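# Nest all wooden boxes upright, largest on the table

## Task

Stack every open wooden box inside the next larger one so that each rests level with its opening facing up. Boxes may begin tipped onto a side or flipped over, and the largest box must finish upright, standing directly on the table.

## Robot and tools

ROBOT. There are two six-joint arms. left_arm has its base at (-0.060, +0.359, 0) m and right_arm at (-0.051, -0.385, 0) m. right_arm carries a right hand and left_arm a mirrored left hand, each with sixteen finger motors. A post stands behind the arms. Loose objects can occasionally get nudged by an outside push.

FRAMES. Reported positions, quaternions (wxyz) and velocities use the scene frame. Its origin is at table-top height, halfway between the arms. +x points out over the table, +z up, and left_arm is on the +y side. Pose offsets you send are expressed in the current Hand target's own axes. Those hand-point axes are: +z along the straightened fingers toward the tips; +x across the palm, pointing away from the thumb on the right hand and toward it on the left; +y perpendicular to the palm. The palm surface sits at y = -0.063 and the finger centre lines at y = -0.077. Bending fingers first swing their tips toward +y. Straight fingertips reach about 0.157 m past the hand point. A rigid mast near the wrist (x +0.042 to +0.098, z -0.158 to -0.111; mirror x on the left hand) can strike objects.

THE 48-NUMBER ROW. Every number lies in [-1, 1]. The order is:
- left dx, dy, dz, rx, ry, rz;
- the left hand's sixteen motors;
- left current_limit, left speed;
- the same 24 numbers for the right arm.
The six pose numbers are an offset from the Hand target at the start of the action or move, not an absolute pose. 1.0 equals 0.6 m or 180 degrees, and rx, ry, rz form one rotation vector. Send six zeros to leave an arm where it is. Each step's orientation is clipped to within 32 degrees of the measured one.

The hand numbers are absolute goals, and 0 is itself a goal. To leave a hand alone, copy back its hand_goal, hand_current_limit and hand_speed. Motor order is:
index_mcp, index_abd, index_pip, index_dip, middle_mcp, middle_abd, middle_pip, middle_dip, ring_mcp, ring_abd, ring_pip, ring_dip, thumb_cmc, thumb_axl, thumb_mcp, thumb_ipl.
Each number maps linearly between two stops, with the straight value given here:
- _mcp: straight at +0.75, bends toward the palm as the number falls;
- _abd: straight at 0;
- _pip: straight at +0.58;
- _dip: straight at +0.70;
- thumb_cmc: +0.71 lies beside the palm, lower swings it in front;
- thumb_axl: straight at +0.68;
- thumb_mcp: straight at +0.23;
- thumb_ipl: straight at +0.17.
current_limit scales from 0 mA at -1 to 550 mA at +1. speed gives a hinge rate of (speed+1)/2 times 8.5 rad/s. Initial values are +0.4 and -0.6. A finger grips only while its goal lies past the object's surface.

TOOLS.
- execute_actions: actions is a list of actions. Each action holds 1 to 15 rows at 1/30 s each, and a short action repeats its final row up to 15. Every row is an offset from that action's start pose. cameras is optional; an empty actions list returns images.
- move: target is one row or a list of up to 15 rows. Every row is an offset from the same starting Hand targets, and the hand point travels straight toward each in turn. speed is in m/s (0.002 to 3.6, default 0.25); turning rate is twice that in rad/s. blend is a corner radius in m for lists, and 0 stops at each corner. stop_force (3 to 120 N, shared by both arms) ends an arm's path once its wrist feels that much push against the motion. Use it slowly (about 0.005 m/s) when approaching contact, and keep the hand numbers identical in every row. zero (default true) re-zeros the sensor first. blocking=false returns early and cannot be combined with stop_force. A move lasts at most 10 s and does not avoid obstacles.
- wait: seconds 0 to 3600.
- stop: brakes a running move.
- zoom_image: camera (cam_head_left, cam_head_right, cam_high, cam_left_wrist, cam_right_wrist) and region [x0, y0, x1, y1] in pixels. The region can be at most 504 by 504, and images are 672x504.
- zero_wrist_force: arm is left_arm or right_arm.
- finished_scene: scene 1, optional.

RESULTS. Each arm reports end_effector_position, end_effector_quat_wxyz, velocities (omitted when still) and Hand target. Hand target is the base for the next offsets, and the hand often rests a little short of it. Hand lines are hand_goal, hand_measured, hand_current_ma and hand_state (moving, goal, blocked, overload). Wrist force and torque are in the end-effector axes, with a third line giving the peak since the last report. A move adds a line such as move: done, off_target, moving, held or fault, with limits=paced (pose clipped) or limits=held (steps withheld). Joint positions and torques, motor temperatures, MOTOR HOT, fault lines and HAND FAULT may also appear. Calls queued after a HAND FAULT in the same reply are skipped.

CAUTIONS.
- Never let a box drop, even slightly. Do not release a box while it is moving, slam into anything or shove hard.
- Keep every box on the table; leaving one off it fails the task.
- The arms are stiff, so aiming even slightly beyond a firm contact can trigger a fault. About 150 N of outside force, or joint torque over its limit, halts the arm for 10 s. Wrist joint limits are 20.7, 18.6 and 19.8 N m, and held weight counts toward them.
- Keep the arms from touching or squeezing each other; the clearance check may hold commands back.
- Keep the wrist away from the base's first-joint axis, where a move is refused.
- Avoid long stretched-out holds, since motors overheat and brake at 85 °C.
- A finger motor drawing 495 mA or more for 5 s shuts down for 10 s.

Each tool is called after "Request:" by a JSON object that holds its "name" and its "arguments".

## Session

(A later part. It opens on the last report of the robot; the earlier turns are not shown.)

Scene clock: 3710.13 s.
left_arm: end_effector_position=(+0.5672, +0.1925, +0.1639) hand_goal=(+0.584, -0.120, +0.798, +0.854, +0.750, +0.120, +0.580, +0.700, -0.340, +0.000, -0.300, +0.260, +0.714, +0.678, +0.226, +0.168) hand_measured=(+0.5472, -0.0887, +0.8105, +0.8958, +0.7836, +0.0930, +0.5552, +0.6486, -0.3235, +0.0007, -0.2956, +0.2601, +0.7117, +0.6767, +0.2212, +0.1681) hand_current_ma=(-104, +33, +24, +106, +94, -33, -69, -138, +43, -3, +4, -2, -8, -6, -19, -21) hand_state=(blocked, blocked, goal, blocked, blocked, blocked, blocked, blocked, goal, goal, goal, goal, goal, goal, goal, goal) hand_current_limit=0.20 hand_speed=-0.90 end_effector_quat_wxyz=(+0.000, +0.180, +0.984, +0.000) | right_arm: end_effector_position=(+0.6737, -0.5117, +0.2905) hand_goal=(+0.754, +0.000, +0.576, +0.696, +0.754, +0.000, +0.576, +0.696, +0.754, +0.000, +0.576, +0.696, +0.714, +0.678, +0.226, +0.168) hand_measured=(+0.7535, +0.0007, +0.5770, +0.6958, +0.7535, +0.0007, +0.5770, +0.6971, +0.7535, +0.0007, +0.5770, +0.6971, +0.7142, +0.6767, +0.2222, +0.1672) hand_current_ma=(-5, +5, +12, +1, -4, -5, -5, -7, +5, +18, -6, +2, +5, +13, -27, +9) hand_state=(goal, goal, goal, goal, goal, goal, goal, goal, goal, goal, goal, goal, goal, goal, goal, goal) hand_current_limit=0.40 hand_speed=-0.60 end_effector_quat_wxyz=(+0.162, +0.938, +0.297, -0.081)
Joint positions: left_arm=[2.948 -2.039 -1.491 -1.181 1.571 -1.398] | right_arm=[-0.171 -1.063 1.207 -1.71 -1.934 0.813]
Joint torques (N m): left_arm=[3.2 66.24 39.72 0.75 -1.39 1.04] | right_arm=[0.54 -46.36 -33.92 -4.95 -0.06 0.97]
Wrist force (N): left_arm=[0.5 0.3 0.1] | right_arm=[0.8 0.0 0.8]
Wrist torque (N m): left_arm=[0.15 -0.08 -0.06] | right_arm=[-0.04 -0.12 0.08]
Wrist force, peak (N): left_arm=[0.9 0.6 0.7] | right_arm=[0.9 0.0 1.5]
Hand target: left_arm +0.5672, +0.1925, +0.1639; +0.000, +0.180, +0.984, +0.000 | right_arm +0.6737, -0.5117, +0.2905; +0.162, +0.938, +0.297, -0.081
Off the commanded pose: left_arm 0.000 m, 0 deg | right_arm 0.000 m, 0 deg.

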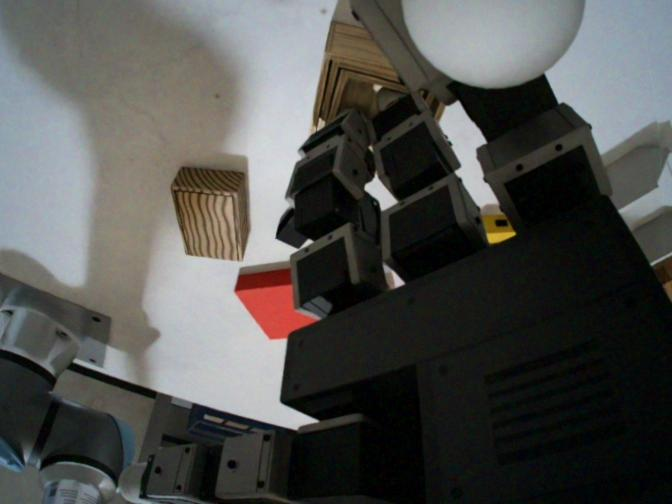

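Request:
{"name": "execute_actions", "arguments": {"actions": [[[0,0,0,0,0,0,0.583,-0.08,0.798,0.853,0.75,0.08,0.58,0.70,-0.34,0,-0.30,0.26,0.714,0.678,0.226,0.168,0.2,-0.8,0,0,0,0,0,0,0.754,0,0.576,0.696,0.754,0,0.576,0.696,0.754,0,0.576,0.696,0.714,0.678,0.226,0.168,0.4,-0.6]],[[0,0,0,0,0,0,0.583,-0.07,0.798,0.853,0.75,0.07,0.58,0.70,-0.34,0,-0.30,0.26,0.714,0.678,0.226,0.168,0.2,-0.8,0,0,0,0,0,0,0.754,0,0.576,0.696,0.754,0,0.576,0.696,0.754,0,0.576,0.696,0.714,0.678,0.226,0.168,0.4,-0.6]]], "cameras": ["cam_left_wrist"]}}

Request:
{"name": "zoom_image", "arguments": {"camera": "cam_left_wrist", "region": [305, 40, 405, 140]}}

Scene clock: 3732.63 s.
left_arm: end_effector_position=(+0.5672, +0.1925, +0.1639) hand_goal=(+0.584, -0.070, +0.798, +0.854, +0.750, +0.070, +0.580, +0.700, -0.340, +0.000, -0.300, +0.260, +0.714, +0.678, +0.226, +0.168) hand_measured=(+0.5460, -0.0858, +0.8105, +0.8945, +0.7836, +0.0915, +0.5564, +0.6486, -0.3235, +0.0007, -0.2968, +0.2588, +0.7117, +0.6777, +0.2212, +0.1681) hand_current_ma=(-106, -20, +35, +104, +77, +26, -71, -150, +29, -1, +3, +7, -6, -2, -13, -15) hand_state=(blocked, goal, goal, blocked, blocked, blocked, blocked, blocked, goal, goal, goal, goal, goal, goal, goal, goal) hand_current_limit=0.20 hand_speed=-0.80 end_effector_quat_wxyz=(+0.000, +0.180, +0.984, +0.000) | right_arm: end_effector_position=(+0.6737, -0.5117, +0.2905) hand_goal=(+0.754, +0.000, +0.576, +0.696, +0.754, +0.000, +0.576, +0.696, +0.754, +0.000, +0.576, +0.696, +0.714, +0.678, +0.226, +0.168) hand_measured=(+0.7535, +0.0007, +0.5770, +0.6958, +0.7535, +0.0007, +0.5770, +0.6971, +0.7535, -0.0008, +0.5770, +0.6958, +0.7142, +0.6767, +0.2222, +0.1681) hand_current_ma=(+7, +5, +19, +7, +18, -10, -6, -6, +3, +8, -15, +18, +2, +8, -32, -22) hand_state=(goal, goal, goal, goal, goal, goal, goal, goal, goal, goal, goal, goal, goal, goal, goal, goal) hand_current_limit=0.40 hand_speed=-0.60 end_effector_quat_wxyz=(+0.162, +0.938, +0.297, -0.081)
Joint positions: left_arm=[2.948 -2.039 -1.491 -1.181 1.571 -1.398] | right_arm=[-0.171 -1.063 1.207 -1.71 -1.934 0.813]
Joint torques (N m): left_arm=[-5.6 65.19 40.01 1.24 -1.62 -0.73] | right_arm=[-0.07 -47.24 -34.64 -5.04 0.16 0.64]
Wrist force (N): left_arm=[0.8 0.4 0.3] | right_arm=[0.4 0.1 1.3]
Wrist torque (N m): left_arm=[0.14 -0.10 -0.04] | right_arm=[-0.07 -0.08 0.05]
Wrist force, peak (N): left_arm=[0.8 0.9 0.3] | right_arm=[0.8 0.3 1.5]
Hand target: left_arm +0.5672, +0.1925, +0.1639; +0.000, +0.180, +0.984, +0.000 | right_arm +0.6737, -0.5117, +0.2905; +0.162, +0.938, +0.297, -0.081
Off the commanded pose: left_arm 0.000 m, 0 deg | right_arm 0.000 m, 0 deg.

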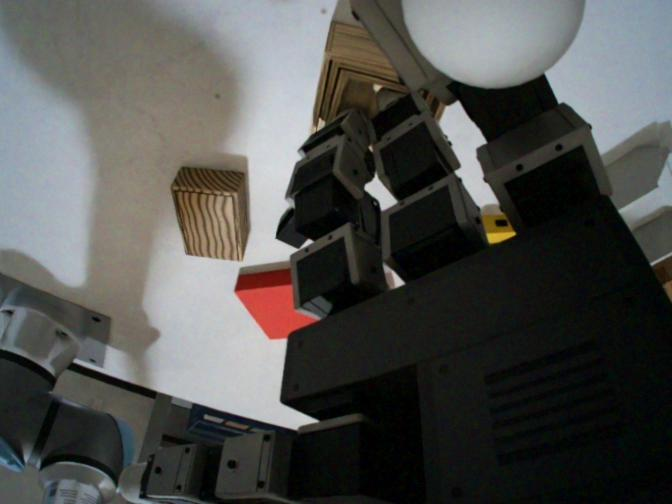

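Scaled by 5.040 from the camera's image (finer frame: 960x720).

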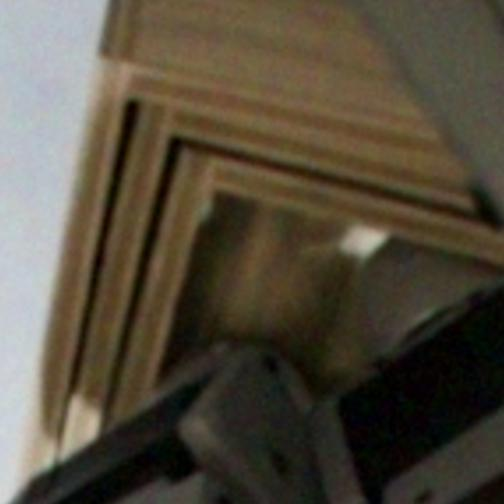

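Request:
{"name": "execute_actions", "arguments": {"actions": [[[0,0,0,0,0,0,0.583,-0.03,0.798,0.853,0.75,0.03,0.58,0.70,-0.34,0,-0.30,0.26,0.714,0.678,0.226,0.168,0.2,-0.8,0,0,0,0,0,0,0.754,0,0.576,0.696,0.754,0,0.576,0.696,0.754,0,0.576,0.696,0.714,0.678,0.226,0.168,0.4,-0.6]]], "cameras": ["cam_left_wrist"]}}

Request:
{"name": "zoom_image", "arguments": {"camera": "cam_left_wrist", "region": [305, 40, 405, 140]}}

Scene clock: 3739.40 s.
left_arm: end_effector_position=(+0.5672, +0.1925, +0.1639) hand_goal=(+0.584, -0.030, +0.798, +0.854, +0.750, +0.030, +0.580, +0.700, -0.340, +0.000, -0.300, +0.260, +0.714, +0.678, +0.226, +0.168) hand_measured=(+0.5485, -0.0858, +0.8118, +0.8945, +0.7836, +0.0915, +0.5552, +0.6474, -0.3235, +0.0007, -0.2956, +0.2601, +0.7117, +0.6767, +0.2212, +0.1681) hand_current_ma=(-101, -94, +23, +98, +87, +103, -68, -149, +39, +0, +11, +2, -8, -10, -10, -8) hand_state=(blocked, blocked, goal, blocked, blocked, blocked, blocked, blocked, goal, goal, goal, goal, goal, goal, goal, goal) hand_current_limit=0.20 hand_speed=-0.80 end_effector_quat_wxyz=(+0.000, +0.180, +0.984, +0.000) | right_arm: end_effector_position=(+0.6737, -0.5117, +0.2905) hand_goal=(+0.754, +0.000, +0.576, +0.696, +0.754, +0.000, +0.576, +0.696, +0.754, +0.000, +0.576, +0.696, +0.714, +0.678, +0.226, +0.168) hand_measured=(+0.7535, -0.0008, +0.5782, +0.6958, +0.7535, +0.0007, +0.5770, +0.6958, +0.7535, -0.0008, +0.5770, +0.6958, +0.7142, +0.6777, +0.2212, +0.1681) hand_current_ma=(-1, +5, +7, +6, -3, -7, +15, +3, +7, +16, +2, +4, +19, +4, -20, -6) hand_state=(goal, goal, goal, goal, goal, goal, goal, goal, goal, goal, goal, goal, goal, goal, goal, goal) hand_current_limit=0.40 hand_speed=-0.60 end_effector_quat_wxyz=(+0.162, +0.938, +0.297, -0.081)
Joint positions: left_arm=[2.948 -2.039 -1.491 -1.181 1.571 -1.398] | right_arm=[-0.171 -1.063 1.207 -1.71 -1.934 0.813]
Joint torques (N m): left_arm=[-6.02 64.25 38.93 3.09 -1.68 -1.41] | right_arm=[0.12 -45.58 -34.43 -5.06 -0.11 0.65]
Wrist force (N): left_arm=[0.9 0.3 0.2] | right_arm=[0.4 -0.1 1.3]
Wrist torque (N m): left_arm=[0.13 -0.11 -0.03] | right_arm=[-0.10 -0.09 0.04]
Wrist force, peak (N): left_arm=[1.0 0.6 0.5] | right_arm=[1.2 0.3 1.2]
Hand target: left_arm +0.5672, +0.1925, +0.1639; +0.000, +0.180, +0.984, +0.000 | right_arm +0.6737, -0.5117, +0.2905; +0.162, +0.938, +0.297, -0.081
Off the commanded pose: left_arm 0.000 m, 0 deg | right_arm 0.000 m, 0 deg.

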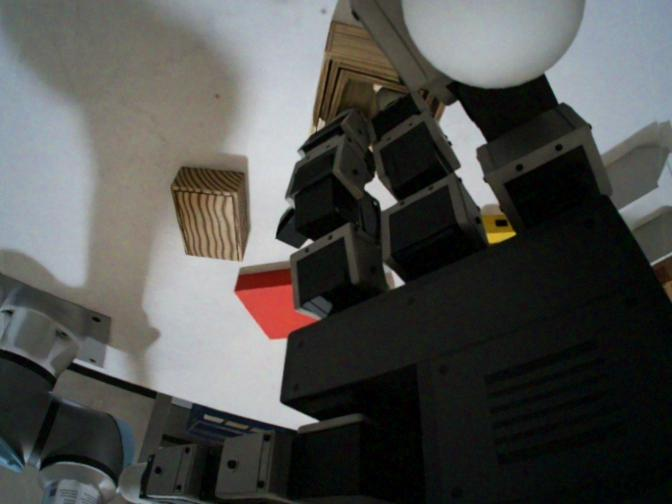

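Scaled by 5.040 from the camera's image (finer frame: 960x720).

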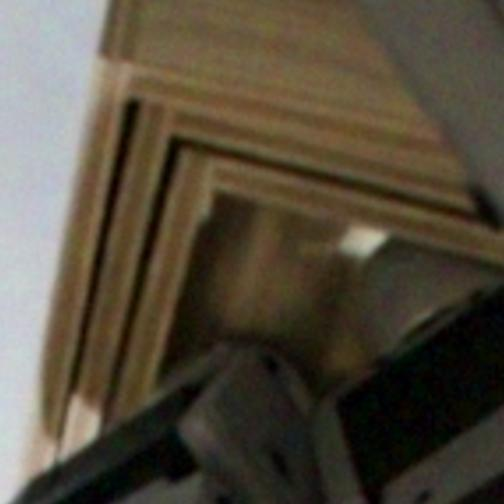

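Request:
{"name": "execute_actions", "arguments": {"actions": [[[0,0,0,0,0,0,0.545,-0.10,0.846,0.887,0.75,0.10,0.58,0.70,-0.34,0,-0.30,0.26,0.714,0.678,0.226,0.168,0.2,-0.9,0,0,0,0,0,0,0.754,0,0.576,0.696,0.754,0,0.576,0.696,0.754,0,0.576,0.696,0.714,0.678,0.226,0.168,0.4,-0.6]],[[0,0,0,0,0,0,0.508,-0.12,0.895,0.922,0.75,0.12,0.58,0.70,-0.34,0,-0.30,0.26,0.714,0.678,0.226,0.168,0.2,-0.9,0,0,0,0,0,0,0.754,0,0.576,0.696,0.754,0,0.576,0.696,0.754,0,0.576,0.696,0.714,0.678,0.226,0.168,0.4,-0.6]],[[0,0,0,0,0,0,0.467,-0.12,0.949,0.960,0.75,0.12,0.58,0.70,-0.34,0,-0.30,0.26,0.714,0.678,0.226,0.168,0.2,-0.9,0,0,0,0,0,0,0.754,0,0.576,0.696,0.754,0,0.576,0.696,0.754,0,0.576,0.696,0.714,0.678,0.226,0.168,0.4,-0.6]]], "cameras": ["cam_left_wrist"]}}

Request:
{"name": "zoom_image", "arguments": {"camera": "cam_left_wrist", "region": [305, 40, 405, 140]}}

Scene clock: 3795.67 s.
left_arm: end_effector_position=(+0.5672, +0.1925, +0.1639) hand_goal=(+0.468, -0.120, +0.950, +0.960, +0.750, +0.120, +0.580, +0.700, -0.340, +0.000, -0.300, +0.260, +0.714, +0.678, +0.226, +0.168) hand_measured=(+0.4677, -0.0755, +0.9273, +0.9506, +0.7498, +0.1032, +0.5718, +0.6907, -0.3235, +0.0007, -0.2968, +0.2588, +0.7117, +0.6767, +0.2222, +0.1681) hand_current_ma=(-8, +62, -56, -19, +7, -18, -26, -30, +41, -10, +5, -10, -8, -15, -5, -8) hand_state=(goal, blocked, blocked, goal, goal, goal, goal, goal, goal, goal, goal, goal, goal, goal, goal, goal) hand_current_limit=0.20 hand_speed=-0.90 end_effector_quat_wxyz=(+0.000, +0.180, +0.984, +0.000) | right_arm: end_effector_position=(+0.6737, -0.5117, +0.2905) hand_goal=(+0.754, +0.000, +0.576, +0.696, +0.754, +0.000, +0.576, +0.696, +0.754, +0.000, +0.576, +0.696, +0.714, +0.678, +0.226, +0.168) hand_measured=(+0.7523, -0.0008, +0.5770, +0.6958, +0.7535, +0.0007, +0.5770, +0.6958, +0.7535, +0.0007, +0.5770, +0.6958, +0.7142, +0.6777, +0.2222, +0.1681) hand_current_ma=(+11, +9, +12, +11, +7, -11, +22, -2, +8, -12, +0, +26, +2, +9, -7, -12) hand_state=(goal, goal, goal, goal, goal, goal, goal, goal, goal, goal, goal, goal, goal, goal, goal, goal) hand_current_limit=0.40 hand_speed=-0.60 end_effector_quat_wxyz=(+0.162, +0.938, +0.297, -0.081)
Joint positions: left_arm=[2.948 -2.039 -1.491 -1.181 1.571 -1.398] | right_arm=[-0.171 -1.063 1.207 -1.71 -1.934 0.813]
Joint torques (N m): left_arm=[-5.81 64.65 39.54 3.57 -1.47 -1.36] | right_arm=[-0.78 -47.33 -36.34 -4.97 -0.02 1.02]
Wrist force (N): left_arm=[0.3 0.7 0.2] | right_arm=[0.5 0.2 1.0]
Wrist torque (N m): left_arm=[0.16 -0.06 -0.09] | right_arm=[-0.04 -0.10 0.07]
Wrist force, peak (N): left_arm=[0.7 1.0 0.2] | right_arm=[0.9 0.0 1.5]
Hand target: left_arm +0.5672, +0.1925, +0.1639; +0.000, +0.180, +0.984, +0.000 | right_arm +0.6737, -0.5117, +0.2905; +0.162, +0.938, +0.297, -0.081
Off the commanded pose: left_arm 0.000 m, 0 deg | right_arm 0.000 m, 0 deg.

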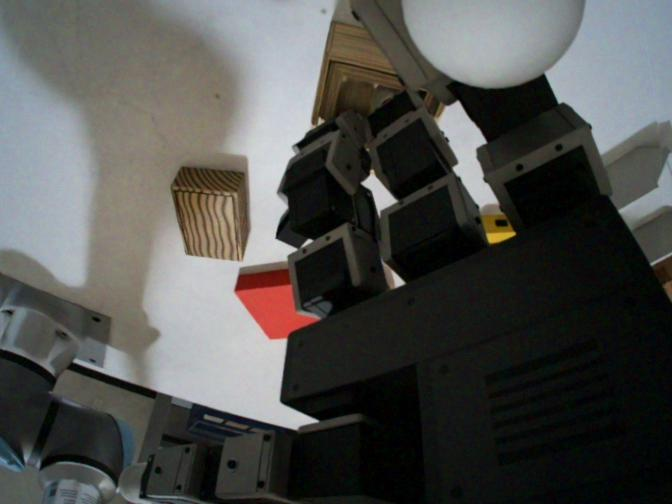

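Scaled by 5.040 from the camera's image (finer frame: 960x720).

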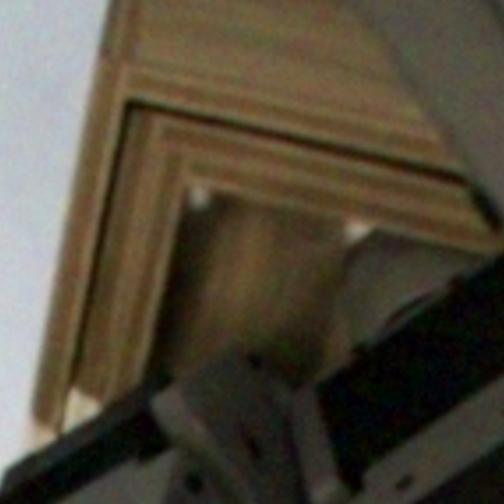

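Request:
{"name": "move", "arguments": {"target": [0,0,0.0035,0,0,0,0.467,-0.12,0.949,0.960,0.75,0.12,0.58,0.70,-0.34,0,-0.30,0.26,0.714,0.678,0.226,0.168,0.2,-0.9,0,0,0,0,0,0,0.754,0,0.576,0.696,0.754,0,0.576,0.696,0.754,0,0.576,0.696,0.714,0.678,0.226,0.168,0.4,-0.6], "speed": 0.004, "stop_force": 3, "cameras": ["cam_left_wrist"]}}

Request:
{"name": "zoom_image", "arguments": {"camera": "cam_left_wrist", "region": [305, 40, 405, 140]}}

Scene clock: 3811.33 s.
left_arm: end_effector_position=(+0.5672, +0.1925, +0.1618) hand_goal=(+0.468, -0.120, +0.950, +0.960, +0.750, +0.120, +0.580, +0.700, -0.340, +0.000, -0.300, +0.260, +0.714, +0.678, +0.226, +0.168) hand_measured=(+0.4664, -0.0755, +0.9298, +0.9493, +0.7498, +0.1047, +0.5731, +0.6907, -0.3235, +0.0007, -0.2956, +0.2588, +0.7117, +0.6777, +0.2222, +0.1672) hand_current_ma=(+2, +59, -51, -21, +1, -20, -22, -21, +46, -6, -1, +2, -13, -6, -9, -6) hand_state=(goal, blocked, blocked, goal, goal, goal, goal, goal, goal, goal, goal, goal, goal, goal, goal, goal) hand_current_limit=0.20 hand_speed=-0.90 end_effector_quat_wxyz=(+0.000, +0.180, +0.984, +0.000) | right_arm: end_effector_position=(+0.6737, -0.5117, +0.2905) hand_goal=(+0.754, +0.000, +0.576, +0.696, +0.754, +0.000, +0.576, +0.696, +0.754, +0.000, +0.576, +0.696, +0.714, +0.678, +0.226, +0.168) hand_measured=(+0.7535, +0.0007, +0.5782, +0.6958, +0.7535, +0.0007, +0.5770, +0.6958, +0.7535, +0.0007, +0.5782, +0.6958, +0.7129, +0.6767, +0.2222, +0.1672) hand_current_ma=(+9, +6, +5, -1, +3, -8, +8, -5, +18, +10, +2, -9, +1, +3, -33, +2) hand_state=(goal, goal, goal, goal, goal, goal, goal, goal, goal, goal, goal, goal, goal, goal, goal, goal) hand_current_limit=0.40 hand_speed=-0.60 end_effector_quat_wxyz=(+0.162, +0.938, +0.297, -0.081)
Joint positions: left_arm=[2.948 -2.041 -1.494 -1.176 1.571 -1.398] | right_arm=[-0.171 -1.063 1.207 -1.71 -1.934 0.813]
Joint torques (N m): left_arm=[-6.86 22.18 6.79 4.71 -1.44 -1.54] | right_arm=[-1.7 -47.21 -35.1 -4.98 -0.07 1.05]
Wrist force (N): left_arm=[0.3 0.9 0.4] | right_arm=[0.7 0.0 1.0]
Wrist torque (N m): left_arm=[0.18 -0.07 -0.08] | right_arm=[-0.07 -0.12 0.07]
Wrist force, peak (N): left_arm=[0.8 0.7 0.5] | right_arm=[0.9 0.1 1.5]
Hand target: left_arm +0.5672, +0.1925, +0.1618; +0.000, +0.180, +0.984, +0.000 | right_arm +0.6737, -0.5117, +0.2905; +0.162, +0.938, +0.297, -0.081
Off the commanded pose: left_arm 0.000 m, 0 deg | right_arm 0.000 m, 0 deg.
move: done

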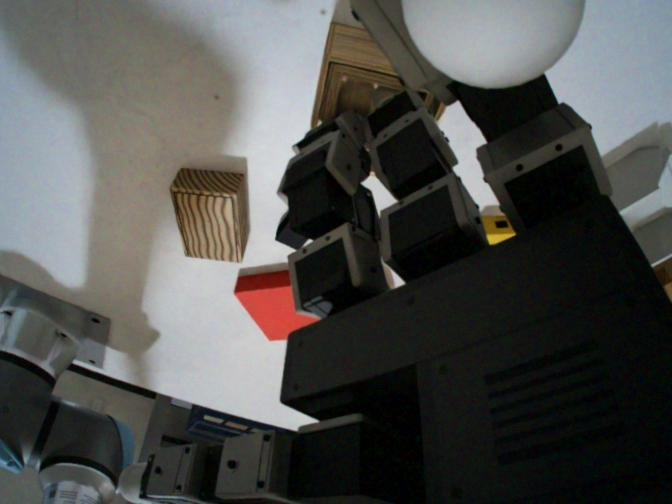

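Scaled by 5.040 from the camera's image (finer frame: 960x720).

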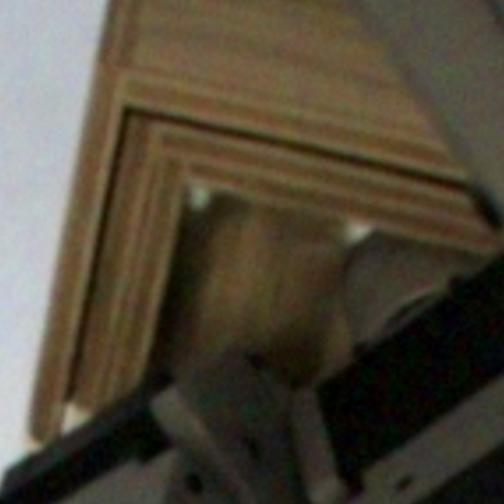

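Request:
{"name": "move", "arguments": {"target": [0,0,0.0042,0,0,0,0.467,-0.12,0.949,0.960,0.75,0.12,0.58,0.70,-0.34,0,-0.30,0.26,0.714,0.678,0.226,0.168,0.2,-0.9,0,0,0,0,0,0,0.754,0,0.576,0.696,0.754,0,0.576,0.696,0.754,0,0.576,0.696,0.714,0.678,0.226,0.168,0.4,-0.6], "speed": 0.004, "stop_force": 3, "cameras": []}}

Request:
{"name": "execute_actions", "arguments": {"actions": [[[0,0,0,0,0,0,0.465,-0.12,0.949,0.950,0.80,0.12,0.515,0.684,-0.34,0,-0.30,0.26,0.714,0.678,0.226,0.168,0.2,-0.9,0,0,0,0,0,0,0.754,0,0.576,0.696,0.754,0,0.576,0.696,0.754,0,0.576,0.696,0.714,0.678,0.226,0.168,0.4,-0.6]],[[0,0,0,0,0,0,0.465,-0.12,0.949,0.950,0.84,0.12,0.45,0.668,-0.34,0,-0.30,0.26,0.714,0.678,0.226,0.168,0.2,-0.9,0,0,0,0,0,0,0.754,0,0.576,0.696,0.754,0,0.576,0.696,0.754,0,0.576,0.696,0.714,0.678,0.226,0.168,0.4,-0.6]],[[0,0,0,0,0,0,0.465,-0.12,0.949,0.950,0.88,0.14,0.385,0.652,-0.34,0,-0.30,0.26,0.714,0.678,0.226,0.168,0.2,-0.9,0,0,0,0,0,0,0.754,0,0.576,0.696,0.754,0,0.576,0.696,0.754,0,0.576,0.696,0.714,0.678,0.226,0.168,0.4,-0.6]],[[0,0,0,0,0,0,0.465,-0.14,0.949,0.950,0.92,0.15,0.32,0.636,-0.34,0,-0.30,0.26,0.714,0.678,0.226,0.168,0.2,-0.9,0,0,0,0,0,0,0.754,0,0.576,0.696,0.754,0,0.576,0.696,0.754,0,0.576,0.696,0.714,0.678,0.226,0.168,0.4,-0.6]],[[0,0,0,0,0,0,0.465,-0.15,0.949,0.950,0.96,0.17,0.2555,0.62,-0.34,0,-0.30,0.26,0.714,0.678,0.226,0.168,0.2,-0.9,0,0,0,0,0,0,0.754,0,0.576,0.696,0.754,0,0.576,0.696,0.754,0,0.576,0.696,0.714,0.678,0.226,0.168,0.4,-0.6]]], "cameras": ["cam_left_wrist"]}}

Request:
{"name": "zoom_image", "arguments": {"camera": "cam_left_wrist", "region": [305, 40, 405, 140]}}

Scene clock: 3913.27 s.
left_arm: end_effector_position=(+0.5672, +0.1925, +0.1593) hand_goal=(+0.468, -0.120, +0.950, +0.960, +0.750, +0.120, +0.580, +0.700, -0.340, +0.000, -0.300, +0.260, +0.714, +0.678, +0.226, +0.168) hand_measured=(+0.4677, -0.0755, +0.9285, +0.9506, +0.7486, +0.1018, +0.5718, +0.6907, -0.3235, -0.0008, -0.2956, +0.2588, +0.7117, +0.6777, +0.2222, +0.1672) hand_current_ma=(-3, +55, -44, -22, -10, -12, -23, -25, +38, +0, +0, +4, -4, -4, -12, -7) hand_state=(goal, blocked, blocked, goal, goal, goal, goal, goal, goal, goal, goal, goal, goal, goal, goal, goal) hand_current_limit=0.20 hand_speed=-0.90 end_effector_quat_wxyz=(+0.000, +0.180, +0.984, +0.000) | right_arm: end_effector_position=(+0.6737, -0.5117, +0.2905) hand_goal=(+0.754, +0.000, +0.576, +0.696, +0.754, +0.000, +0.576, +0.696, +0.754, +0.000, +0.576, +0.696, +0.714, +0.678, +0.226, +0.168) hand_measured=(+0.7535, -0.0008, +0.5770, +0.6971, +0.7523, -0.0008, +0.5770, +0.6958, +0.7535, +0.0007, +0.5770, +0.6958, +0.7142, +0.6767, +0.2222, +0.1681) hand_current_ma=(+19, -3, -4, +7, +1, -7, +19, -9, -10, -6, -5, +14, +2, +10, -12, -4) hand_state=(goal, goal, goal, goal, goal, goal, goal, goal, goal, goal, goal, goal, goal, goal, goal, goal) hand_current_limit=0.40 hand_speed=-0.60 end_effector_quat_wxyz=(+0.162, +0.938, +0.297, -0.081)
Joint positions: left_arm=[2.948 -2.043 -1.497 -1.171 1.571 -1.398] | right_arm=[-0.171 -1.063 1.207 -1.71 -1.934 0.813]
Joint torques (N m): left_arm=[-1.75 22.14 6.33 4.65 -1.51 -0.38] | right_arm=[-0.04 -45.82 -34.58 -5.03 -0.06 0.84]
Wrist force (N): left_arm=[0.4 0.7 0.2] | right_arm=[0.7 0.1 1.1]
Wrist torque (N m): left_arm=[0.17 -0.09 -0.07] | right_arm=[-0.05 -0.12 0.08]
Wrist force, peak (N): left_arm=[0.6 1.1 0.0] | right_arm=[0.9 0.1 1.5]
Hand target: left_arm +0.5672, +0.1925, +0.1593; +0.000, +0.180, +0.984, +0.000 | right_arm +0.6737, -0.5117, +0.2905; +0.162, +0.938, +0.297, -0.081
Off the commanded pose: left_arm 0.000 m, 0 deg | right_arm 0.000 m, 0 deg.
move: done

Scene clock: 3915.97 s.
left_arm: end_effector_position=(+0.5672, +0.1925, +0.1593) hand_goal=(+0.466, -0.150, +0.950, +0.950, +0.960, +0.170, +0.256, +0.620, -0.340, +0.000, -0.300, +0.260, +0.714, +0.678, +0.226, +0.168) hand_measured=(+0.4701, -0.0975, +0.9504, +0.9455, +0.9452, +0.1003, +0.2729, +0.6436, -0.3235, +0.0007, -0.2956, +0.2588, +0.7129, +0.6777, +0.2222, +0.1681) hand_current_ma=(+13, +80, -3, -11, -35, -115, +29, +42, +41, -7, +9, -1, -4, -11, -7, -10) hand_state=(goal, blocked, goal, goal, goal, blocked, goal, blocked, goal, goal, goal, goal, goal, goal, goal, goal) hand_current_limit=0.20 hand_speed=-0.90 end_effector_quat_wxyz=(+0.000, +0.180, +0.984, +0.000) | right_arm: end_effector_position=(+0.6737, -0.5117, +0.2905) hand_goal=(+0.754, +0.000, +0.576, +0.696, +0.754, +0.000, +0.576, +0.696, +0.754, +0.000, +0.576, +0.696, +0.714, +0.678, +0.226, +0.168) hand_measured=(+0.7535, -0.0008, +0.5770, +0.6958, +0.7535, -0.0008, +0.5770, +0.6958, +0.7535, +0.0007, +0.5757, +0.6958, +0.7142, +0.6767, +0.2222, +0.1681) hand_current_ma=(+5, +10, +8, -11, +2, -2, +9, -12, +12, -1, -14, +3, +10, +12, -12, -5) hand_state=(goal, goal, goal, goal, goal, goal, goal, goal, goal, goal, goal, goal, goal, goal, goal, goal) hand_current_limit=0.40 hand_speed=-0.60 end_effector_quat_wxyz=(+0.162, +0.938, +0.297, -0.081)
Joint positions: left_arm=[2.948 -2.043 -1.497 -1.171 1.571 -1.398] | right_arm=[-0.171 -1.063 1.207 -1.71 -1.934 0.813]
Joint torques (N m): left_arm=[1.2 23.05 7.32 4.16 -1.52 0.14] | right_arm=[-0.83 -47.03 -35.9 -4.92 0.16 0.75]
Wrist force (N): left_arm=[0.7 0.4 0.3] | right_arm=[0.7 0.1 1.1]
Wrist torque (N m): left_arm=[0.14 -0.09 -0.05] | right_arm=[-0.06 -0.12 0.08]
Wrist force, peak (N): left_arm=[1.1 0.6 0.2] | right_arm=[1.0 -0.1 1.4]
Hand target: left_arm +0.5672, +0.1925, +0.1593; +0.000, +0.180, +0.984, +0.000 | right_arm +0.6737, -0.5117, +0.2905; +0.162, +0.938, +0.297, -0.081
Off the commanded pose: left_arm 0.000 m, 0 deg | right_arm 0.000 m, 0 deg.

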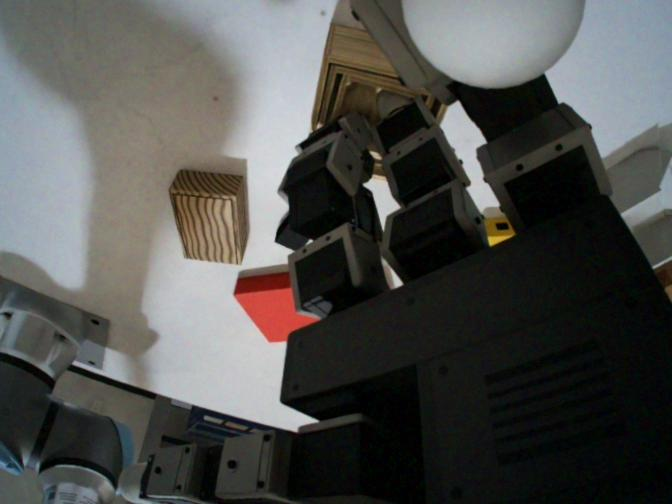

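Scaled by 5.040 from the camera's image (finer frame: 960x720).

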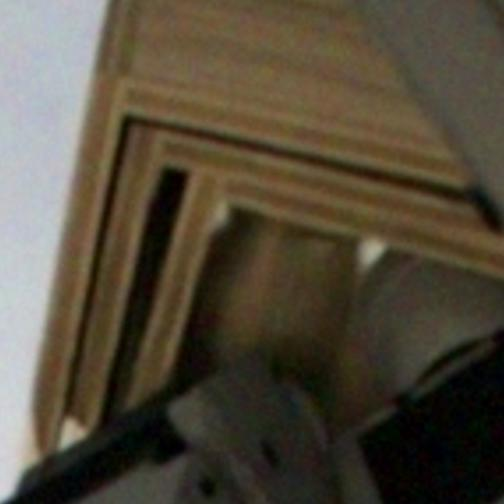

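Request:
{"name": "execute_actions", "arguments": {"actions": [[[0,0,0,0,0,0,0.465,-0.09,0.949,0.950,0.91,0.10,0.32,0.636,-0.34,0,-0.30,0.26,0.714,0.678,0.226,0.168,0.2,-0.9,0,0,0,0,0,0,0.754,0,0.576,0.696,0.754,0,0.576,0.696,0.754,0,0.576,0.696,0.714,0.678,0.226,0.168,0.4,-0.6]],[[0,0,0,0,0,0,0.465,-0.08,0.949,0.950,0.87,0.10,0.385,0.652,-0.34,0,-0.30,0.26,0.714,0.678,0.226,0.168,0.2,-0.9,0,0,0,0,0,0,0.754,0,0.576,0.696,0.754,0,0.576,0.696,0.754,0,0.576,0.696,0.714,0.678,0.226,0.168,0.4,-0.6]],[[0,0,0,0,0,0,0.465,-0.08,0.949,0.950,0.83,0.10,0.45,0.668,-0.34,0,-0.30,0.26,0.714,0.678,0.226,0.168,0.2,-0.9,0,0,0,0,0,0,0.754,0,0.576,0.696,0.754,0,0.576,0.696,0.754,0,0.576,0.696,0.714,0.678,0.226,0.168,0.4,-0.6]],[[0,0,0,0,0,0,0.465,-0.08,0.949,0.950,0.79,0.10,0.515,0.684,-0.34,0,-0.30,0.26,0.714,0.678,0.226,0.168,0.2,-0.9,0,0,0,0,0,0,0.754,0,0.576,0.696,0.754,0,0.576,0.696,0.754,0,0.576,0.696,0.714,0.678,0.226,0.168,0.4,-0.6]],[[0,0,0,0,0,0,0.46,-0.10,0.96,0.960,0.75,0.11,0.58,0.70,-0.34,0,-0.30,0.26,0.714,0.678,0.226,0.168,0.2,-0.9,0,0,0,0,0,0,0.754,0,0.576,0.696,0.754,0,0.576,0.696,0.754,0,0.576,0.696,0.714,0.678,0.226,0.168,0.4,-0.6]]], "cameras": ["cam_left_wrist"]}}

Request:
{"name": "zoom_image", "arguments": {"camera": "cam_left_wrist", "region": [305, 40, 405, 140]}}

Scene clock: 3945.60 s.
left_arm: end_effector_position=(+0.5672, +0.1925, +0.1593) hand_goal=(+0.460, -0.100, +0.960, +0.960, +0.750, +0.110, +0.580, +0.700, -0.340, +0.000, -0.300, +0.260, +0.714, +0.678, +0.226, +0.168) hand_measured=(+0.4544, -0.0799, +0.9452, +0.9595, +0.7643, +0.1076, +0.5693, +0.6818, -0.3235, +0.0007, -0.2968, +0.2601, +0.7117, +0.6777, +0.2212, +0.1672) hand_current_ma=(-9, +17, -32, -2, +35, -8, -24, -55, +48, -8, +4, -7, -7, -10, -17, +8) hand_state=(goal, blocked, goal, goal, goal, goal, goal, goal, goal, goal, goal, goal, goal, goal, goal, goal) hand_current_limit=0.20 hand_speed=-0.90 end_effector_quat_wxyz=(+0.000, +0.180, +0.984, +0.000) | right_arm: end_effector_position=(+0.6737, -0.5117, +0.2905) hand_goal=(+0.754, +0.000, +0.576, +0.696, +0.754, +0.000, +0.576, +0.696, +0.754, +0.000, +0.576, +0.696, +0.714, +0.678, +0.226, +0.168) hand_measured=(+0.7535, +0.0007, +0.5757, +0.6971, +0.7535, +0.0007, +0.5770, +0.6958, +0.7523, +0.0007, +0.5770, +0.6958, +0.7129, +0.6777, +0.2222, +0.1681) hand_current_ma=(+13, -13, +17, +17, +0, +0, +4, -5, +15, +4, -17, +1, +12, +0, -18, -13) hand_state=(goal, goal, goal, goal, goal, goal, goal, goal, goal, goal, goal, goal, goal, goal, goal, goal) hand_current_limit=0.40 hand_speed=-0.60 end_effector_quat_wxyz=(+0.162, +0.938, +0.297, -0.081)
Joint positions: left_arm=[2.948 -2.043 -1.497 -1.171 1.571 -1.398] | right_arm=[-0.171 -1.063 1.207 -1.71 -1.934 0.813]
Joint torques (N m): left_arm=[6.51 25.13 9.39 3.4 -1.48 1.86] | right_arm=[0.12 -47.88 -35.31 -5.2 -0.17 0.8]
Wrist force (N): left_arm=[0.6 0.6 0.3] | right_arm=[0.7 -0.1 1.2]
Wrist torque (N m): left_arm=[0.16 -0.09 -0.06] | right_arm=[-0.09 -0.13 0.08]
Wrist force, peak (N): left_arm=[1.0 0.8 0.4] | right_arm=[0.8 -0.2 1.4]
Hand target: left_arm +0.5672, +0.1925, +0.1593; +0.000, +0.180, +0.984, +0.000 | right_arm +0.6737, -0.5117, +0.2905; +0.162, +0.938, +0.297, -0.081
Off the commanded pose: left_arm 0.000 m, 0 deg | right_arm 0.000 m, 0 deg.

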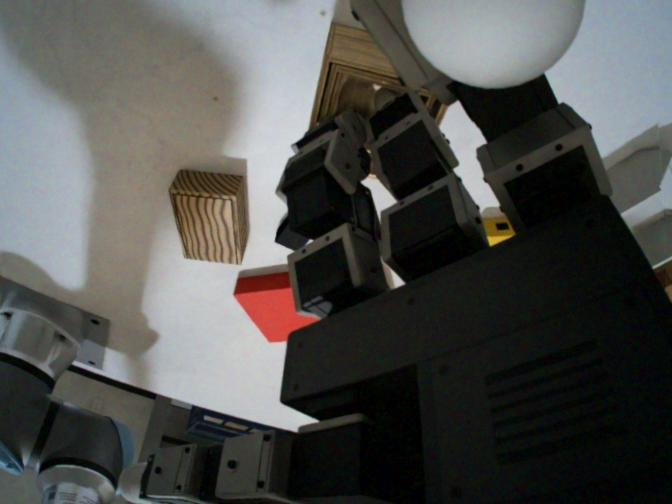

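Scaled by 5.040 from the camera's image (finer frame: 960x720).

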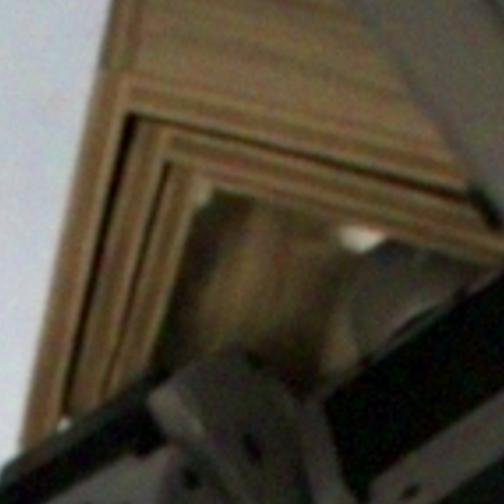

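Request:
{"name": "move", "arguments": {"target": [-0.0122,0,-0.001,0,0.0222,0,0.46,-0.10,0.96,0.960,0.75,0.11,0.58,0.70,-0.34,0,-0.30,0.26,0.714,0.678,0.226,0.168,0.2,-0.9,0,0,0,0,0,0,0.754,0,0.576,0.696,0.754,0,0.576,0.696,0.754,0,0.576,0.696,0.714,0.678,0.226,0.168,0.4,-0.6], "speed": 0.006, "cameras": ["cam_left_wrist"]}}

Request:
{"name": "zoom_image", "arguments": {"camera": "cam_left_wrist", "region": [305, 30, 425, 150]}}

Scene clock: 3964.40 s.
left_arm: end_effector_position=(+0.5740, +0.1899, +0.1599) hand_goal=(+0.460, -0.100, +0.960, +0.960, +0.750, +0.110, +0.580, +0.700, -0.340, +0.000, -0.300, +0.260, +0.714, +0.678, +0.226, +0.168) hand_measured=(+0.4604, -0.0784, +0.9452, +0.9557, +0.7655, +0.1076, +0.5821, +0.6907, -0.3235, +0.0007, -0.2968, +0.2588, +0.7117, +0.6767, +0.2222, +0.1672) hand_current_ma=(-7, +29, -31, -5, +31, -6, -1, -27, +40, -8, +4, +6, -11, -11, -18, +6) hand_state=(goal, blocked, goal, goal, goal, goal, goal, goal, goal, goal, goal, goal, goal, goal, goal, goal) hand_current_limit=0.20 hand_speed=-0.90 end_effector_quat_wxyz=(-0.034, +0.180, +0.983, +0.007) | right_arm: end_effector_position=(+0.6737, -0.5117, +0.2905) hand_goal=(+0.754, +0.000, +0.576, +0.696, +0.754, +0.000, +0.576, +0.696, +0.754, +0.000, +0.576, +0.696, +0.714, +0.678, +0.226, +0.168) hand_measured=(+0.7535, +0.0007, +0.5770, +0.6945, +0.7535, +0.0007, +0.5770, +0.6958, +0.7535, -0.0008, +0.5770, +0.6958, +0.7154, +0.6777, +0.2222, +0.1672) hand_current_ma=(+6, -10, -1, +12, +10, -1, +9, -2, +1, +0, -13, -1, +5, +5, -4, -1) hand_state=(goal, goal, goal, goal, goal, goal, goal, goal, goal, goal, goal, goal, goal, goal, goal, goal) hand_current_limit=0.40 hand_speed=-0.60 end_effector_quat_wxyz=(+0.162, +0.938, +0.297, -0.081)
Joint positions: left_arm=[2.942 -2.091 -1.408 -1.281 1.583 -1.404] | right_arm=[-0.171 -1.063 1.207 -1.71 -1.934 0.813]
Joint torques (N m): left_arm=[-7.96 22.88 39.19 0.68 3.1 -1.68] | right_arm=[-0.78 -47.9 -33.95 -4.87 0.3 0.98]
Wrist force (N): left_arm=[0.5 -0.5 -1.4] | right_arm=[0.8 -0.1 1.2]
Wrist torque (N m): left_arm=[0.28 -0.12 -0.04] | right_arm=[-0.09 -0.14 0.09]
Wrist force, peak (N): left_arm=[0.7 -0.3 -1.6] | right_arm=[1.0 0.1 1.6]
Hand target: left_arm +0.5741, +0.1899, +0.1599; -0.034, +0.180, +0.983, +0.007 | right_arm +0.6737, -0.5117, +0.2905; +0.162, +0.938, +0.297, -0.081
Off the commanded pose: left_arm 0.000 m, 0 deg | right_arm 0.000 m, 0 deg.
move: done

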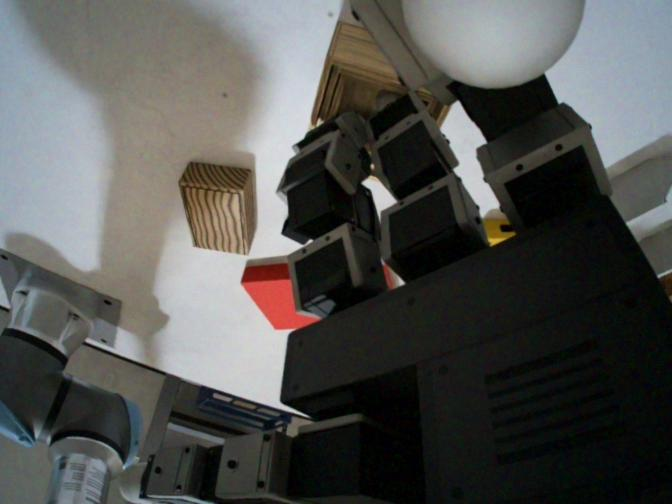

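Scaled by 4.200 from the camera's image (finer frame: 960x720).

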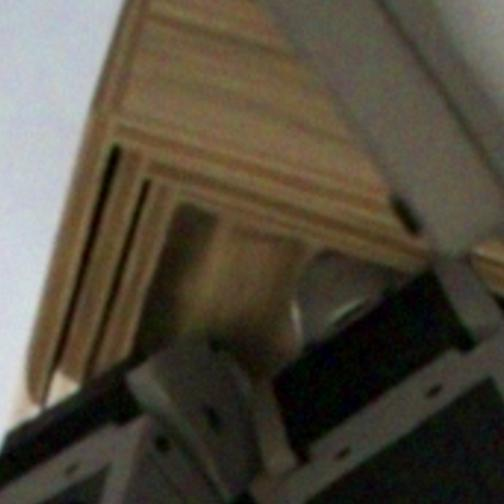

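Request:
{"name": "move", "arguments": {"target": [-0.0125,0,-0.0015,0,0.0222,0,0.46,-0.10,0.96,0.960,0.75,0.11,0.58,0.70,-0.34,0,-0.30,0.26,0.714,0.678,0.226,0.168,0.2,-0.9,0,0,0,0,0,0,0.754,0,0.576,0.696,0.754,0,0.576,0.696,0.754,0,0.576,0.696,0.714,0.678,0.226,0.168,0.4,-0.6], "speed": 0.006, "cameras": ["cam_left_wrist"]}}

Request:
{"name": "zoom_image", "arguments": {"camera": "cam_left_wrist", "region": [305, 30, 425, 150]}}

Scene clock: 3979.77 s.
left_arm: end_effector_position=(+0.5811, +0.1872, +0.1603) hand_goal=(+0.460, -0.100, +0.960, +0.960, +0.750, +0.110, +0.580, +0.700, -0.340, +0.000, -0.300, +0.260, +0.714, +0.678, +0.226, +0.168) hand_measured=(+0.4604, -0.0784, +0.9439, +0.9544, +0.7643, +0.1047, +0.5821, +0.6907, -0.3235, -0.0008, -0.2968, +0.2588, +0.7117, +0.6777, +0.2222, +0.1681) hand_current_ma=(-3, +11, -30, -21, +30, -1, -1, -25, +46, +0, +5, +1, -5, -2, -11, -2) hand_state=(goal, blocked, goal, goal, goal, goal, goal, goal, goal, goal, goal, goal, goal, goal, goal, goal) hand_current_limit=0.20 hand_speed=-0.90 end_effector_quat_wxyz=(-0.068, +0.179, +0.981, +0.013) | right_arm: end_effector_position=(+0.6737, -0.5117, +0.2905) hand_goal=(+0.754, +0.000, +0.576, +0.696, +0.754, +0.000, +0.576, +0.696, +0.754, +0.000, +0.576, +0.696, +0.714, +0.678, +0.226, +0.168) hand_measured=(+0.7535, -0.0008, +0.5770, +0.6958, +0.7535, -0.0008, +0.5770, +0.6958, +0.7535, +0.0007, +0.5770, +0.6958, +0.7142, +0.6777, +0.2222, +0.1681) hand_current_ma=(-1, +1, -7, -2, +8, -11, +18, +3, +3, +12, +5, -2, +5, +12, -11, +5) hand_state=(goal, goal, goal, goal, goal, goal, goal, goal, goal, goal, goal, goal, goal, goal, goal, goal) hand_current_limit=0.40 hand_speed=-0.60 end_effector_quat_wxyz=(+0.162, +0.938, +0.297, -0.081)
Joint positions: left_arm=[2.936 -2.144 -1.314 -1.391 1.594 -1.411] | right_arm=[-0.171 -1.063 1.207 -1.71 -1.934 0.813]
Joint torques (N m): left_arm=[-9.94 23.6 38.73 0.63 2.73 -1.95] | right_arm=[0.13 -46.81 -34.83 -5.08 0.27 0.77]
Wrist force (N): left_arm=[0.6 0.4 -2.2] | right_arm=[0.9 0.1 0.9]
Wrist torque (N m): left_arm=[0.38 -0.18 0.05] | right_arm=[-0.03 -0.14 0.10]
Wrist force, peak (N): left_arm=[0.5 0.4 -2.9] | right_arm=[1.0 -0.1 1.4]
Hand target: left_arm +0.5811, +0.1872, +0.1603; -0.068, +0.179, +0.981, +0.013 | right_arm +0.6737, -0.5117, +0.2905; +0.162, +0.938, +0.297, -0.081
Off the commanded pose: left_arm 0.000 m, 0 deg | right_arm 0.000 m, 0 deg.
move: done

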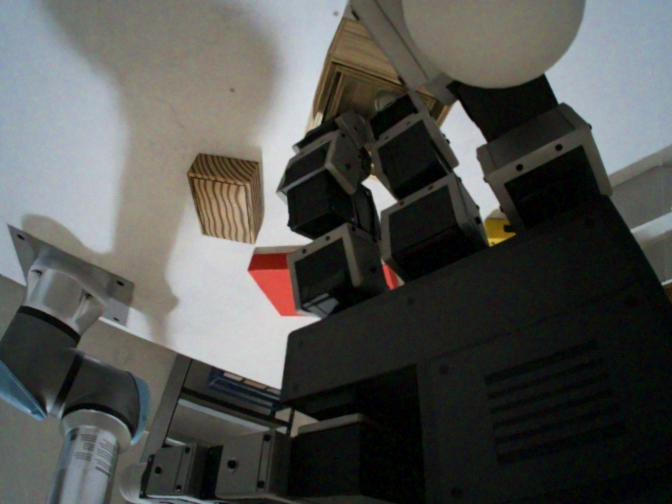

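Scaled by 4.200 from the camera's image (finer frame: 960x720).

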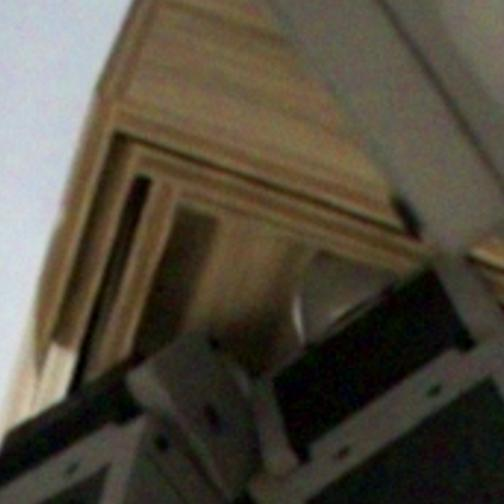

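Request:
{"name": "move", "arguments": {"target": [[0.0035,0,-0.0005,0,0,0,0.46,-0.10,0.96,0.960,0.75,0.11,0.58,0.70,-0.34,0,-0.30,0.26,0.714,0.678,0.226,0.168,0.2,-0.9,0,0,0,0,0,0,0.754,0,0.576,0.696,0.754,0,0.576,0.696,0.754,0,0.576,0.696,0.714,0.678,0.226,0.168,0.4,-0.6],[0.0042,0,-0.00545,0,0,0,0.46,-0.10,0.96,0.960,0.75,0.11,0.58,0.70,-0.34,0,-0.30,0.26,0.714,0.678,0.226,0.168,0.2,-0.9,0,0,0,0,0,0,0.754,0,0.576,0.696,0.754,0,0.576,0.696,0.754,0,0.576,0.696,0.714,0.678,0.226,0.168,0.4,-0.6]], "speed": 0.005, "cameras": ["cam_left_wrist"]}}

Request:
{"name": "zoom_image", "arguments": {"camera": "cam_left_wrist", "region": [305, 30, 425, 150]}}

Scene clock: 3995.37 s.
left_arm: end_effector_position=(+0.5792, +0.1880, +0.1638) hand_goal=(+0.460, -0.100, +0.960, +0.960, +0.750, +0.110, +0.580, +0.700, -0.340, +0.000, -0.300, +0.260, +0.714, +0.678, +0.226, +0.168) hand_measured=(+0.4556, -0.0799, +0.9452, +0.9544, +0.7607, +0.1047, +0.5770, +0.6920, -0.3235, +0.0007, -0.2956, +0.2588, +0.7117, +0.6777, +0.2222, +0.1672) hand_current_ma=(-9, +12, -27, -8, +28, -7, -12, -22, +42, -7, +12, -3, -22, +1, -12, +0) hand_state=(goal, goal, goal, goal, goal, goal, goal, goal, goal, goal, goal, goal, goal, goal, goal, goal) hand_current_limit=0.20 hand_speed=-0.90 end_effector_quat_wxyz=(-0.068, +0.179, +0.981, +0.013) | right_arm: end_effector_position=(+0.6737, -0.5117, +0.2905) hand_goal=(+0.754, +0.000, +0.576, +0.696, +0.754, +0.000, +0.576, +0.696, +0.754, +0.000, +0.576, +0.696, +0.714, +0.678, +0.226, +0.168) hand_measured=(+0.7535, +0.0007, +0.5770, +0.6958, +0.7535, -0.0008, +0.5770, +0.6958, +0.7535, +0.0007, +0.5770, +0.6971, +0.7142, +0.6777, +0.2222, +0.1672) hand_current_ma=(-2, +3, +16, +8, -18, -18, +11, -2, +6, +2, -10, +24, +9, +11, -10, +1) hand_state=(goal, goal, goal, goal, goal, goal, goal, goal, goal, goal, goal, goal, goal, goal, goal, goal) hand_current_limit=0.40 hand_speed=-0.60 end_effector_quat_wxyz=(+0.162, +0.938, +0.297, -0.081)
Joint positions: left_arm=[2.937 -2.136 -1.316 -1.397 1.594 -1.411] | right_arm=[-0.171 -1.063 1.207 -1.71 -1.934 0.813]
Joint torques (N m): left_arm=[5.15 71.81 38.51 0.39 2.69 1.68] | right_arm=[-0.34 -47.02 -34.2 -5.02 0.03 0.69]
Wrist force (N): left_arm=[0.8 0.9 0.1] | right_arm=[0.9 0.4 1.1]
Wrist torque (N m): left_arm=[0.19 -0.10 0.07] | right_arm=[-0.03 -0.15 0.10]
Wrist force, peak (N): left_arm=[0.4 0.7 -3.1] | right_arm=[0.8 -0.2 1.5]
Hand target: left_arm +0.5792, +0.1880, +0.1639; -0.068, +0.179, +0.981, +0.013 | right_arm +0.6737, -0.5117, +0.2905; +0.162, +0.938, +0.297, -0.081
Off the commanded pose: left_arm 0.000 m, 0 deg | right_arm 0.000 m, 0 deg.
move: done

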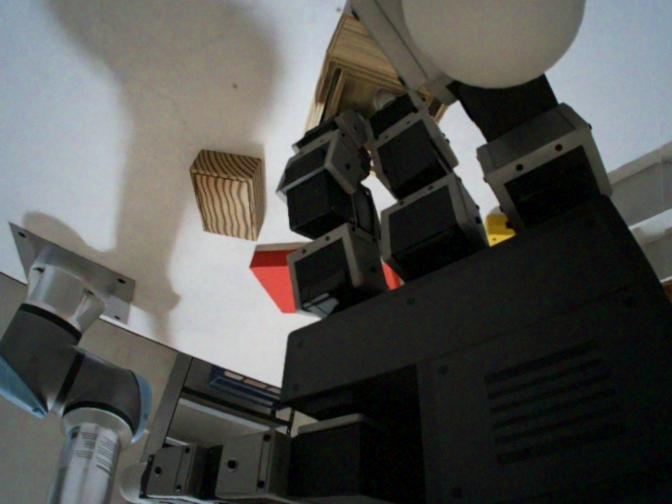

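Scaled by 4.200 from the camera's image (finer frame: 960x720).

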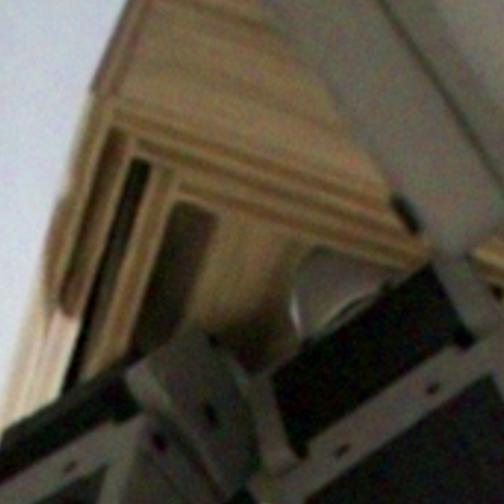

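Request:
{"name": "move", "arguments": {"target": [0.0007,0,-0.005,0,0,0,0.46,-0.10,0.96,0.960,0.75,0.11,0.58,0.70,-0.34,0,-0.30,0.26,0.714,0.678,0.226,0.168,0.2,-0.9,0,0,0,0,0,0,0.754,0,0.576,0.696,0.754,0,0.576,0.696,0.754,0,0.576,0.696,0.714,0.678,0.226,0.168,0.4,-0.6], "speed": 0.005, "cameras": ["cam_left_wrist"]}}

Request:
{"name": "zoom_image", "arguments": {"camera": "cam_left_wrist", "region": [305, 30, 425, 150]}}

Scene clock: 4004.80 s.
left_arm: end_effector_position=(+0.5792, +0.1880, +0.1668) hand_goal=(+0.460, -0.100, +0.960, +0.960, +0.750, +0.110, +0.580, +0.700, -0.340, +0.000, -0.300, +0.260, +0.714, +0.678, +0.226, +0.168) hand_measured=(+0.4556, -0.0814, +0.9452, +0.9531, +0.7607, +0.1047, +0.5770, +0.6920, -0.3235, -0.0008, -0.2968, +0.2588, +0.7117, +0.6777, +0.2222, +0.1681) hand_current_ma=(+1, +13, -41, -5, +28, -11, -9, -31, +42, -5, +11, +0, -4, -7, -5, -9) hand_state=(goal, goal, goal, goal, goal, goal, goal, goal, goal, goal, goal, goal, goal, goal, goal, goal) hand_current_limit=0.20 hand_speed=-0.90 end_effector_quat_wxyz=(-0.068, +0.179, +0.981, +0.013) | right_arm: end_effector_position=(+0.6737, -0.5117, +0.2905) hand_goal=(+0.754, +0.000, +0.576, +0.696, +0.754, +0.000, +0.576, +0.696, +0.754, +0.000, +0.576, +0.696, +0.714, +0.678, +0.226, +0.168) hand_measured=(+0.7535, -0.0008, +0.5770, +0.6958, +0.7535, -0.0008, +0.5770, +0.6971, +0.7535, -0.0008, +0.5770, +0.6958, +0.7142, +0.6777, +0.2222, +0.1681) hand_current_ma=(+6, -6, +9, -13, +4, -17, +15, -14, +6, +0, -2, -7, +0, +14, -19, +2) hand_state=(goal, goal, goal, goal, goal, goal, goal, goal, goal, goal, goal, goal, goal, goal, goal, goal) hand_current_limit=0.40 hand_speed=-0.60 end_effector_quat_wxyz=(+0.162, +0.938, +0.297, -0.081)
Joint positions: left_arm=[2.937 -2.134 -1.312 -1.403 1.594 -1.411] | right_arm=[-0.171 -1.063 1.207 -1.71 -1.934 0.813]
Joint torques (N m): left_arm=[4.01 72.34 41.06 0.45 1.51 1.42] | right_arm=[-0.09 -46.86 -35.81 -4.98 0.15 1.04]
Wrist force (N): left_arm=[0.6 1.1 0.1] | right_arm=[0.7 0.3 1.1]
Wrist torque (N m): left_arm=[0.20 -0.09 0.04] | right_arm=[-0.04 -0.13 0.07]
Wrist force, peak (N): left_arm=[0.7 1.3 0.1] | right_arm=[0.7 0.4 1.6]
Hand target: left_arm +0.5792, +0.1880, +0.1669; -0.068, +0.179, +0.981, +0.013 | right_arm +0.6737, -0.5117, +0.2905; +0.162, +0.938, +0.297, -0.081
Off the commanded pose: left_arm 0.000 m, 0 deg | right_arm 0.000 m, 0 deg.
move: done

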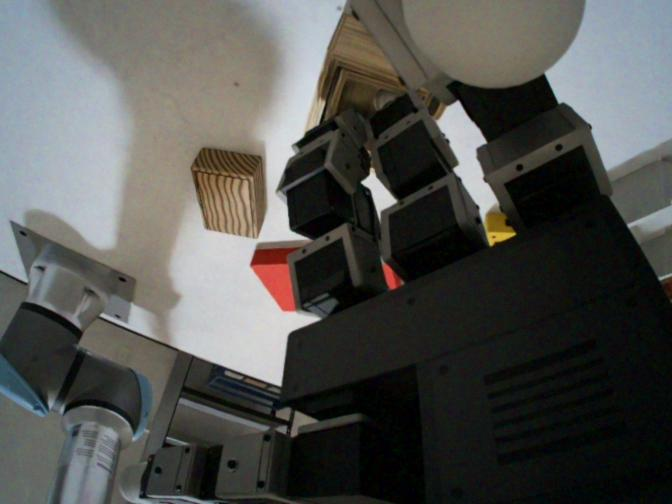

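Scaled by 4.200 from the camera's image (finer frame: 960x720).

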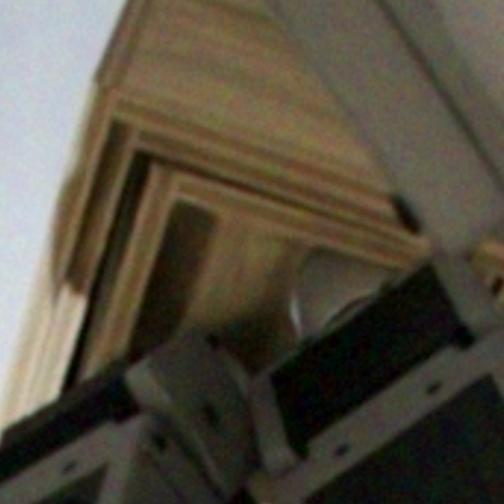

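Request:
{"name": "zoom_image", "arguments": {"camera": "cam_left_wrist", "region": [320, 50, 420, 130]}}

Request:
{"name": "zoom_image", "arguments": {"camera": "cam_left_wrist", "region": [260, 0, 500, 220]}}

Scaled by 5.040 from the camera's image (finer frame: 960x720).

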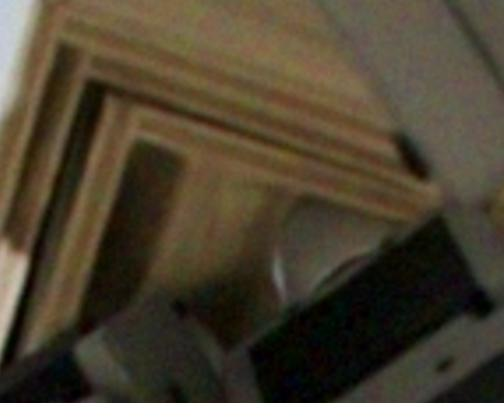

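Scaled by 2.100 from the camera's image (finer frame: 960x720).

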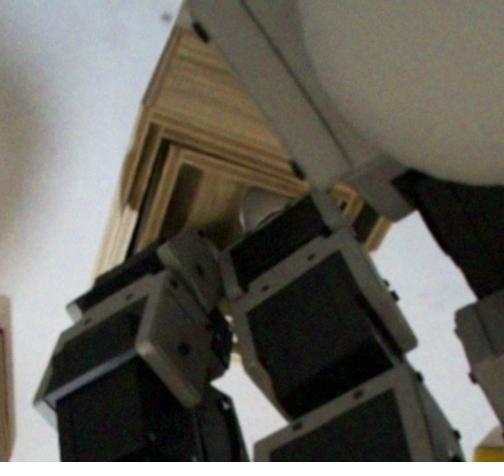

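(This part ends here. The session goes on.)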